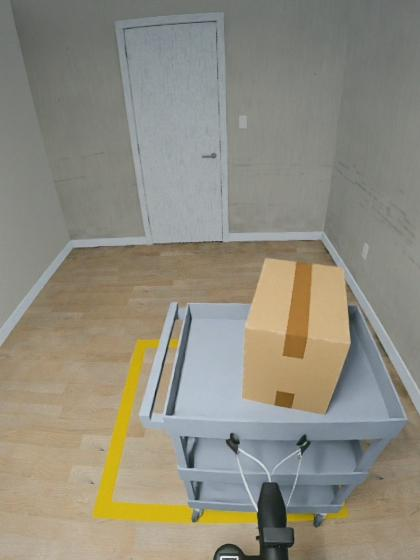

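Emit:
move:
  r1: {"base":{"translate_m":-0.04}}
  blocking: false
  cameras: []

Emit:
wait:
  seconds: 1.5
  cameras: []

Emit:
move:
  r1: {"base":{"strafe_m":-0.09}}
  blocking: false
  cameras: []

Emit:
wait:
  seconds: 2
  cameras: []

Emit:
move:
  r1: {"base":{"translate_m":0.05},"contact_limits":{"translate_m":0.7},"pace":"slow"}
  blocking: false
  cameras: []

Emit:
wait:
  seconds: 2
  cameras: []

Emit:
move:
  r1: {"base":{"translate_m":0.25,"strafe_m":0.075},"contact_limits":{"translate_m":0.7},"pace":"slow"}
  blocking: false
  cameras: []

Emit:
wait:
  seconds: 5
  cameras: ["r1_head_camera"]

Scene clock: 797.60 s.
move: r1 moving
r1.base_odometry: x=-0.048 y=+1.491 heading=+2.399
r1.turned_by_wheels: +0.000
r1.turned_by_imu: -0.001
r1.base_tilt: forward=-1.6 right=+1.3
r1.lidar_m: 0.49 0.51 1.83 1.67 1.76 1.68 1.61 1.59 1.12 1.08 1.14 0.51
r1.base_status: translate_m moving
r1.joint_positions: lift_m=+0.630 arm_m=+0.020 wrist_yaw_rad=-0.003 wrist_pitch_rad=+0.004 wrist_roll_rad=+0.002 gripper_m=+0.130
r1.joint_status: not commanded
r1.measured_speeds: translate_m=-0.083 strafe_m=+0.000 rotate_rad=-0.004 lift_m=+0.000 arm_m=+0.000 wrist_yaw_rad=+0.000 wrist_pitch_rad=+0.000 wrist_roll_rad=+0.000
r1.motor_effort: lift_m=+14(14) arm_m=+4(5) wheel_0=-2(7) wheel_1=-3(6) wheel_2=+1(8)
r1.servo_current: wrist_yaw_rad=46(65) wrist_pitch_rad=46(52) wrist_roll_rad=52(52) gripper_m=46(46)
r1.hand_pose: x=+0.4790 y=-0.0882 z=+0.8075 quat_wxyz=(+1.000, +0.001, +0.002, -0.001) (m; r1's base frame)
r1.wrist_depth_mm: - - - 355 332 319 - / - - - 355 336 319 - / - - - 355 336 322 - / - - - 357 338 - - / - - - - - - - / 267 203 260 259 211 200 253 / - 1808 723 147 1921 691 -
r2: as last shown
r2.turned_by_imu: +0.000
r2.base_tilt: forward=-0.7 right=+0.0
r2.lidar_m: 1.72 3.65 3.91 4.79 3.35 1.46 1.10 1.10 1.18 1.12 1.10 1.17
r2.motor_effort: lift_m=+15(16) arm_m=-7(7) wheel_0=-2(2) wheel_1=+0(0) wheel_2=+4(5)
r2.servo_current: wrist_yaw_rad=39(59) wrist_pitch_rad=39(46) wrist_roll_rad=46(59) gripper_m=52(59)
r2.contact_limits: translate_m 0.8
r2.wrist_depth_mm: - - - - - - - / - - - - - - - / - - - - - - - / - - - - - - - / - - - - - - - / - - 195 - 195 - - / - - - - - - -
pictures: none
No camera images: "cameras" was empty.

Scene clock: 798.20 s.
earlier move: r1 done
r1.base_odometry: x=-0.040 y=+1.483 heading=+2.399
r1.turned_by_wheels: +0.000
r1.turned_by_imu: +0.000
r1.base_tilt: forward=-1.6 right=+1.3
r1.lidar_m: 0.50 0.54 1.85 1.67 1.75 1.68 1.60 1.60 1.14 1.09 1.14 0.53
r1.base_status: done
r1.joint_positions: lift_m=+0.630 arm_m=+0.020 wrist_yaw_rad=-0.003 wrist_pitch_rad=+0.004 wrist_roll_rad=+0.002 gripper_m=+0.130
r1.joint_status: not commanded
r1.measured_speeds: all 0
r1.motor_effort: lift_m=+14(14) arm_m=+5(5) wheel_0=-3(7) wheel_1=-1(6) wheel_2=+0(8)
r1.servo_current: wrist_yaw_rad=33(65) wrist_pitch_rad=52(52) wrist_roll_rad=52(78) gripper_m=39(46)
r1.hand_pose: x=+0.4790 y=-0.0882 z=+0.8075 quat_wxyz=(+1.000, +0.001, +0.002, -0.001) (m; r1's base frame)
r1.wrist_depth_mm: - - - 368 347 332 - / - - - 368 349 338 - / - - - 370 351 338 - / - - - 375 351 - - / - - - - - - - / 281 204 277 274 211 200 - / 1808 1863 741 146 1983 699 -
r2.base_odometry: x=-3.237 y=+0.592 heading=-2.182
r2.turned_by_wheels: +0.000
r2.turned_by_imu: +0.000
r2.base_tilt: forward=-0.7 right=+0.1
r2.lidar_m: 1.73 3.63 3.90 4.82 3.28 1.46 1.12 1.09 1.18 1.12 1.08 1.19
r2.base_status: not commanded
r2.joint_positions: lift_m=+0.860 arm_m=+0.133 wrist_yaw_rad=+0.550 wrist_pitch_rad=+0.001 wrist_roll_rad=+0.000 gripper_m=+0.100
r2.joint_status: not commanded
r2.measured_speeds: all 0
r2.motor_effort: lift_m=+16(16) arm_m=-7(8) wheel_0=-2(2) wheel_1=+0(1) wheel_2=+4(5)
r2.servo_current: wrist_yaw_rad=46(59) wrist_pitch_rad=46(46) wrist_roll_rad=46(59) gripper_m=46(59)
r2.contact_limits: translate_m 0.8
r2.hand_pose: x=+0.5956 y=+0.0763 z=+1.0381 quat_wxyz=(+0.962, +0.000, +0.001, +0.272) (m; r2's base frame)
r2.wrist_depth_mm: - - - - - - - / - - - - - - - / - - - - - - - / - - - - - - - / - - - - - - - / - - 195 - 195 - - / - - - - - - -
wait: 0.60 of 1.5 s (r1 has come to rest)
pictures: none
No camera images: "cameras" was empty.

Scene clock: 798.70 s.
move: r1 moving
r1.base_odometry: x=-0.016 y=+1.510 heading=+2.399
r1.turned_by_wheels: +0.000
r1.turned_by_imu: +0.000
r1.base_tilt: forward=-1.6 right=+1.3
r1.lidar_m: 0.50 0.54 1.86 1.71 1.79 1.67 1.60 1.54 1.10 1.06 1.10 0.54
r1.base_status: strafe_m moving
r1.joint_positions: lift_m=+0.630 arm_m=+0.020 wrist_yaw_rad=-0.003 wrist_pitch_rad=+0.004 wrist_roll_rad=+0.002 gripper_m=+0.130
r1.joint_status: not commanded
r1.measured_speeds: translate_m=+0.000 strafe_m=-0.141 rotate_rad=-0.001 lift_m=+0.000 arm_m=+0.000 wrist_yaw_rad=+0.000 wrist_pitch_rad=+0.000 wrist_roll_rad=+0.000
r1.motor_effort: lift_m=+14(14) arm_m=+4(5) wheel_0=+8(11) wheel_1=-8(9) wheel_2=+0(1)
r1.servo_current: wrist_yaw_rad=46(59) wrist_pitch_rad=39(52) wrist_roll_rad=46(72) gripper_m=39(52)
r1.hand_pose: x=+0.4790 y=-0.0882 z=+0.8075 quat_wxyz=(+1.000, +0.001, +0.002, -0.001) (m; r1's base frame)
r1.wrist_depth_mm: - - 382 359 340 327 - / - - 382 364 340 330 - / - - 387 362 343 330 - / - - 387 366 342 - - / - - - - - - - / 282 203 274 273 211 201 263 / - 1863 732 146 1921 - -
r2: as last shown
r2.lidar_m: 1.72 3.63 3.88 4.79 3.30 1.48 1.13 1.10 1.20 1.13 1.09 1.19
r2.servo_current: wrist_yaw_rad=46(52) wrist_pitch_rad=39(46) wrist_roll_rad=52(52) gripper_m=39(52)
r2.contact_limits: translate_m 0.8
pictures: none
No camera images: "cameras" was empty.

Scene clock: 799.60 s.
earlier move: r1 done
r1.base_odometry: x=+0.021 y=+1.550 heading=+2.399
r1.turned_by_wheels: +0.000
r1.turned_by_imu: +0.000
r1.base_tilt: forward=-1.6 right=+1.2
r1.lidar_m: 0.50 0.55 1.91 1.75 1.82 1.66 1.58 1.46 1.04 1.00 1.02 0.52
r1.base_status: done
r1.joint_positions: lift_m=+0.630 arm_m=+0.020 wrist_yaw_rad=-0.003 wrist_pitch_rad=+0.004 wrist_roll_rad=+0.002 gripper_m=+0.130
r1.joint_status: not commanded
r1.measured_speeds: all 0
r1.motor_effort: lift_m=+14(14) arm_m=+4(5) wheel_0=+1(11) wheel_1=+1(9) wheel_2=+0(1)
r1.servo_current: wrist_yaw_rad=39(72) wrist_pitch_rad=39(59) wrist_roll_rad=59(72) gripper_m=39(52)
r1.hand_pose: x=+0.4790 y=-0.0882 z=+0.8075 quat_wxyz=(+1.000, +0.001, +0.002, -0.001) (m; r1's base frame)
r1.wrist_depth_mm: - - 366 343 - - - / - - 366 343 330 - - / - - 366 345 334 - - / - - 366 349 - - - / - - - - - - - / 276 203 272 268 211 196 263 / - 1808 - 147 1983 1661 -
r2.base_odometry: x=-3.237 y=+0.592 heading=-2.182
r2.turned_by_wheels: +0.000
r2.turned_by_imu: +0.000
r2.base_tilt: forward=-0.7 right=+0.1
r2.lidar_m: 1.76 3.62 3.91 4.78 3.25 1.47 1.11 1.09 1.18 1.12 1.10 1.17
r2.base_status: not commanded
r2.joint_positions: lift_m=+0.860 arm_m=+0.133 wrist_yaw_rad=+0.550 wrist_pitch_rad=+0.001 wrist_roll_rad=+0.000 gripper_m=+0.100
r2.joint_status: not commanded
r2.measured_speeds: all 0
r2.motor_effort: lift_m=+16(16) arm_m=-7(8) wheel_0=-2(2) wheel_1=+0(1) wheel_2=+4(5)
r2.servo_current: wrist_yaw_rad=46(59) wrist_pitch_rad=39(46) wrist_roll_rad=52(59) gripper_m=52(52)
r2.contact_limits: translate_m 0.8
r2.hand_pose: x=+0.5956 y=+0.0763 z=+1.0381 quat_wxyz=(+0.962, +0.000, +0.001, +0.272) (m; r2's base frame)
r2.wrist_depth_mm: - - - - - - - / - - - - - - - / - - - - - - - / - - - - - - - / - - - - - - - / - - 195 - 195 - - / - - - - - - -
wait: 0.90 of 2 s (r1 has come to rest)
pictures: none
No camera images: "cameras" was empty.

Scene clock: 800.10 s.
move: r1 moving
r1.base_odometry: x=+0.012 y=+1.558 heading=+2.400
r1.turned_by_wheels: +0.000
r1.turned_by_imu: +0.000
r1.base_tilt: forward=-1.6 right=+1.3
r1.lidar_m: 0.48 0.52 1.91 1.76 1.84 1.70 1.59 1.46 1.06 1.00 1.03 0.51
r1.base_status: translate_m moving
r1.joint_positions: lift_m=+0.630 arm_m=+0.020 wrist_yaw_rad=-0.003 wrist_pitch_rad=+0.004 wrist_roll_rad=+0.002 gripper_m=+0.130
r1.joint_status: not commanded
r1.measured_speeds: translate_m=+0.048 strafe_m=+0.000 rotate_rad=+0.000 lift_m=+0.000 arm_m=+0.000 wrist_yaw_rad=+0.000 wrist_pitch_rad=+0.000 wrist_roll_rad=+0.000
r1.motor_effort: lift_m=+14(14) arm_m=+4(5) wheel_0=+7(7) wheel_1=+6(6) wheel_2=-6(6)
r1.servo_current: wrist_yaw_rad=46(59) wrist_pitch_rad=46(52) wrist_roll_rad=46(65) gripper_m=39(46)
r1.contact_limits: translate_m 0.7
r1.hand_pose: x=+0.4790 y=-0.0882 z=+0.8075 quat_wxyz=(+1.000, +0.001, +0.002, -0.001) (m; r1's base frame)
r1.wrist_depth_mm: - - 351 332 322 - - / - - 353 334 322 - - / - - 355 336 325 - - / - - 357 336 324 - - / - - - - - - - / 266 203 260 259 211 201 254 / - 1808 - 146 1921 1661 -
r2: as last shown
r2.lidar_m: 1.76 3.64 3.86 4.80 3.25 1.44 1.12 1.10 1.17 1.12 1.09 1.19
r2.motor_effort: lift_m=+16(16) arm_m=-7(8) wheel_0=-2(2) wheel_1=+0(0) wheel_2=+4(4)
r2.servo_current: wrist_yaw_rad=39(52) wrist_pitch_rad=39(46) wrist_roll_rad=39(59) gripper_m=52(52)
r2.contact_limits: translate_m 0.8
r2.wrist_depth_mm: - - - - - - - / - - - - - - - / - - - - - - - / - - - - - - - / - - - - - - - / - - 196 - 195 - - / - - - - - - -
pictures: none
No camera images: "cameras" was empty.

Scene clock: 801.30 s.
earlier move: r1 done
r1.base_odometry: x=-0.016 y=+1.583 heading=+2.399
r1.turned_by_wheels: +0.000
r1.turned_by_imu: +0.000
r1.base_tilt: forward=-1.6 right=+1.3
r1.lidar_m: 0.43 0.50 1.92 1.75 1.85 1.74 1.66 1.44 1.04 1.00 1.04 0.48
r1.base_status: done
r1.joint_positions: lift_m=+0.630 arm_m=+0.020 wrist_yaw_rad=-0.003 wrist_pitch_rad=+0.004 wrist_roll_rad=+0.002 gripper_m=+0.130
r1.joint_status: not commanded
r1.measured_speeds: all 0
r1.motor_effort: lift_m=+14(14) arm_m=+4(5) wheel_0=+2(7) wheel_1=+3(6) wheel_2=-3(9)
r1.servo_current: wrist_yaw_rad=46(72) wrist_pitch_rad=46(52) wrist_roll_rad=33(72) gripper_m=39(46)
r1.contact_limits: translate_m 0.7
r1.hand_pose: x=+0.4790 y=-0.0882 z=+0.8075 quat_wxyz=(+1.000, +0.001, +0.002, -0.001) (m; r1's base frame)
r1.wrist_depth_mm: - - 332 314 304 - - / - - 332 315 304 - - / - - 334 315 304 - - / - - 336 317 306 - - / - - - - - - - / 240 204 238 239 193 201 236 / - 1921 - 150 - 691 -
r2.base_odometry: x=-3.237 y=+0.592 heading=-2.182
r2.turned_by_wheels: +0.000
r2.turned_by_imu: +0.000
r2.base_tilt: forward=-0.7 right=+0.1
r2.lidar_m: 1.73 3.65 3.91 4.78 3.30 1.49 1.11 1.08 1.16 1.13 1.09 1.18
r2.base_status: not commanded
r2.joint_positions: lift_m=+0.860 arm_m=+0.133 wrist_yaw_rad=+0.550 wrist_pitch_rad=+0.001 wrist_roll_rad=+0.000 gripper_m=+0.100
r2.joint_status: not commanded
r2.measured_speeds: all 0
r2.motor_effort: lift_m=+16(16) arm_m=-7(8) wheel_0=-2(2) wheel_1=+0(1) wheel_2=+4(5)
r2.servo_current: wrist_yaw_rad=39(59) wrist_pitch_rad=39(46) wrist_roll_rad=65(65) gripper_m=52(59)
r2.contact_limits: translate_m 0.8
r2.hand_pose: x=+0.5956 y=+0.0763 z=+1.0381 quat_wxyz=(+0.962, +0.000, +0.001, +0.272) (m; r2's base frame)
r2.wrist_depth_mm: - - - - - - - / - - - - - - - / - - - - - - - / - - - - - - - / - - - - - - - / - - 195 - 196 - - / - - - - - - -
wait: 1.20 of 2 s (r1 has come to rest)
pictures: none
No camera images: "cameras" was empty.

Scene clock: 801.80 s.
move: r1 moving
r1.base_odometry: x=-0.028 y=+1.589 heading=+2.399
r1.turned_by_wheels: +0.000
r1.turned_by_imu: +0.000
r1.base_tilt: forward=-1.6 right=+1.3
r1.lidar_m: 0.47 0.49 1.93 1.74 1.82 1.74 1.65 1.47 1.05 1.00 1.06 0.48
r1.base_status: translate_m moving; strafe_m moving
r1.joint_positions: lift_m=+0.630 arm_m=+0.020 wrist_yaw_rad=-0.003 wrist_pitch_rad=+0.004 wrist_roll_rad=+0.002 gripper_m=+0.130
r1.joint_status: not commanded
r1.measured_speeds: translate_m=+0.049 strafe_m=+0.014 rotate_rad=-0.001 lift_m=+0.000 arm_m=+0.000 wrist_yaw_rad=+0.000 wrist_pitch_rad=+0.000 wrist_roll_rad=+0.000
r1.motor_effort: lift_m=+14(14) arm_m=+4(5) wheel_0=+4(5) wheel_1=+5(8) wheel_2=-12(12)
r1.servo_current: wrist_yaw_rad=33(65) wrist_pitch_rad=46(52) wrist_roll_rad=46(52) gripper_m=39(46)
r1.contact_limits: translate_m 0.7
r1.hand_pose: x=+0.4790 y=-0.0882 z=+0.8075 quat_wxyz=(+1.000, +0.001, +0.002, -0.001) (m; r1's base frame)
r1.wrist_depth_mm: - - 329 312 301 - - / - - 332 314 300 - - / - - 330 315 303 - - / - - 334 317 303 - - / - - - - - - - / 239 206 237 237 191 197 236 / - 1756 1921 145 - 683 -
r2: as last shown
r2.base_tilt: forward=-0.6 right=+0.1
r2.lidar_m: 1.73 3.64 3.85 4.79 3.28 1.47 1.13 1.08 1.17 1.12 1.09 1.17
r2.motor_effort: lift_m=+16(16) arm_m=-8(8) wheel_0=-2(3) wheel_1=+0(0) wheel_2=+4(5)
r2.servo_current: wrist_yaw_rad=46(46) wrist_pitch_rad=39(46) wrist_roll_rad=46(65) gripper_m=59(59)
r2.contact_limits: translate_m 0.8
r2.wrist_depth_mm: - - - - - - - / - - - - - - - / - - - - - - - / - - - - - - - / - - - - - - - / - - 195 - 195 - - / - - - - - - -
pictures: none
No camera images: "cameras" was empty.

Scene clock: 805.13 s.
earlier move: r1 done
r1.base_odometry: x=-0.251 y=+1.697 heading=+2.400
r1.turned_by_wheels: +0.000
r1.turned_by_imu: +0.000
r1.base_tilt: forward=-1.6 right=+1.3
r1.lidar_m: 0.48 0.54 1.88 1.70 1.76 2.02 1.90 1.56 1.12 1.07 0.60 0.48
r1.base_status: done
r1.joint_positions: lift_m=+0.630 arm_m=+0.020 wrist_yaw_rad=-0.003 wrist_pitch_rad=+0.004 wrist_roll_rad=+0.002 gripper_m=+0.130
r1.joint_status: not commanded
r1.measured_speeds: all 0
r1.motor_effort: lift_m=+14(14) arm_m=+4(5) wheel_0=+4(7) wheel_1=+2(8) wheel_2=-4(13)
r1.servo_current: wrist_yaw_rad=59(78) wrist_pitch_rad=46(52) wrist_roll_rad=46(72) gripper_m=33(52)
r1.contact_limits: translate_m 0.7
r1.hand_pose: x=+0.4789 y=-0.0883 z=+0.8075 quat_wxyz=(+1.000, +0.001, +0.002, -0.002) (m; r1's base frame)
r1.wrist_depth_mm: - - - - 329 310 297 / - - - - 330 312 296 / - - - - 334 312 300 / - - - - 330 - - / - - - - - - - / 256 203 245 242 211 204 231 / 1863 1808 1921 147 1921 - -
r2.base_odometry: x=-3.237 y=+0.592 heading=-2.182
r2.turned_by_wheels: +0.000
r2.turned_by_imu: +0.000
r2.base_tilt: forward=-0.7 right=+0.1
r2.lidar_m: 1.73 3.62 3.93 4.82 3.29 1.45 1.11 1.09 1.18 1.12 1.08 1.19
r2.base_status: not commanded
r2.joint_positions: lift_m=+0.860 arm_m=+0.133 wrist_yaw_rad=+0.550 wrist_pitch_rad=+0.001 wrist_roll_rad=+0.000 gripper_m=+0.100
r2.joint_status: not commanded
r2.measured_speeds: all 0
r2.motor_effort: lift_m=+16(16) arm_m=-7(8) wheel_0=-2(3) wheel_1=+0(1) wheel_2=+4(5)
r2.servo_current: wrist_yaw_rad=39(59) wrist_pitch_rad=39(46) wrist_roll_rad=46(65) gripper_m=52(59)
r2.contact_limits: translate_m 0.8
r2.hand_pose: x=+0.5956 y=+0.0763 z=+1.0381 quat_wxyz=(+0.962, +0.000, +0.001, +0.272) (m; r2's base frame)
r2.wrist_depth_mm: - - - - - - - / - - - - - - - / - - - - - - - / - - - - - - - / - - - - - - - / - - 196 - 195 - - / - - - - - - -
wait: 3.33 of 5 s (r1 has come to rest)
pictures: r1_head_camera
Images, in order (width x height): r1_head_camera 420x560.

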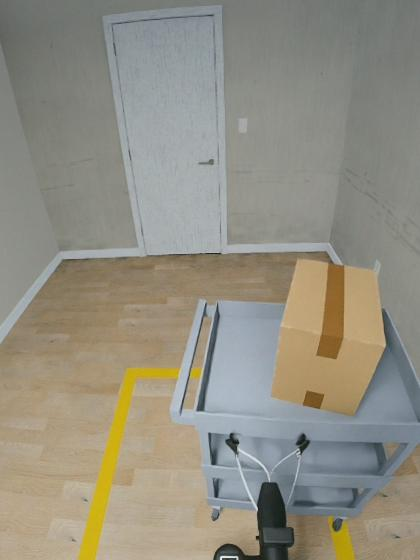

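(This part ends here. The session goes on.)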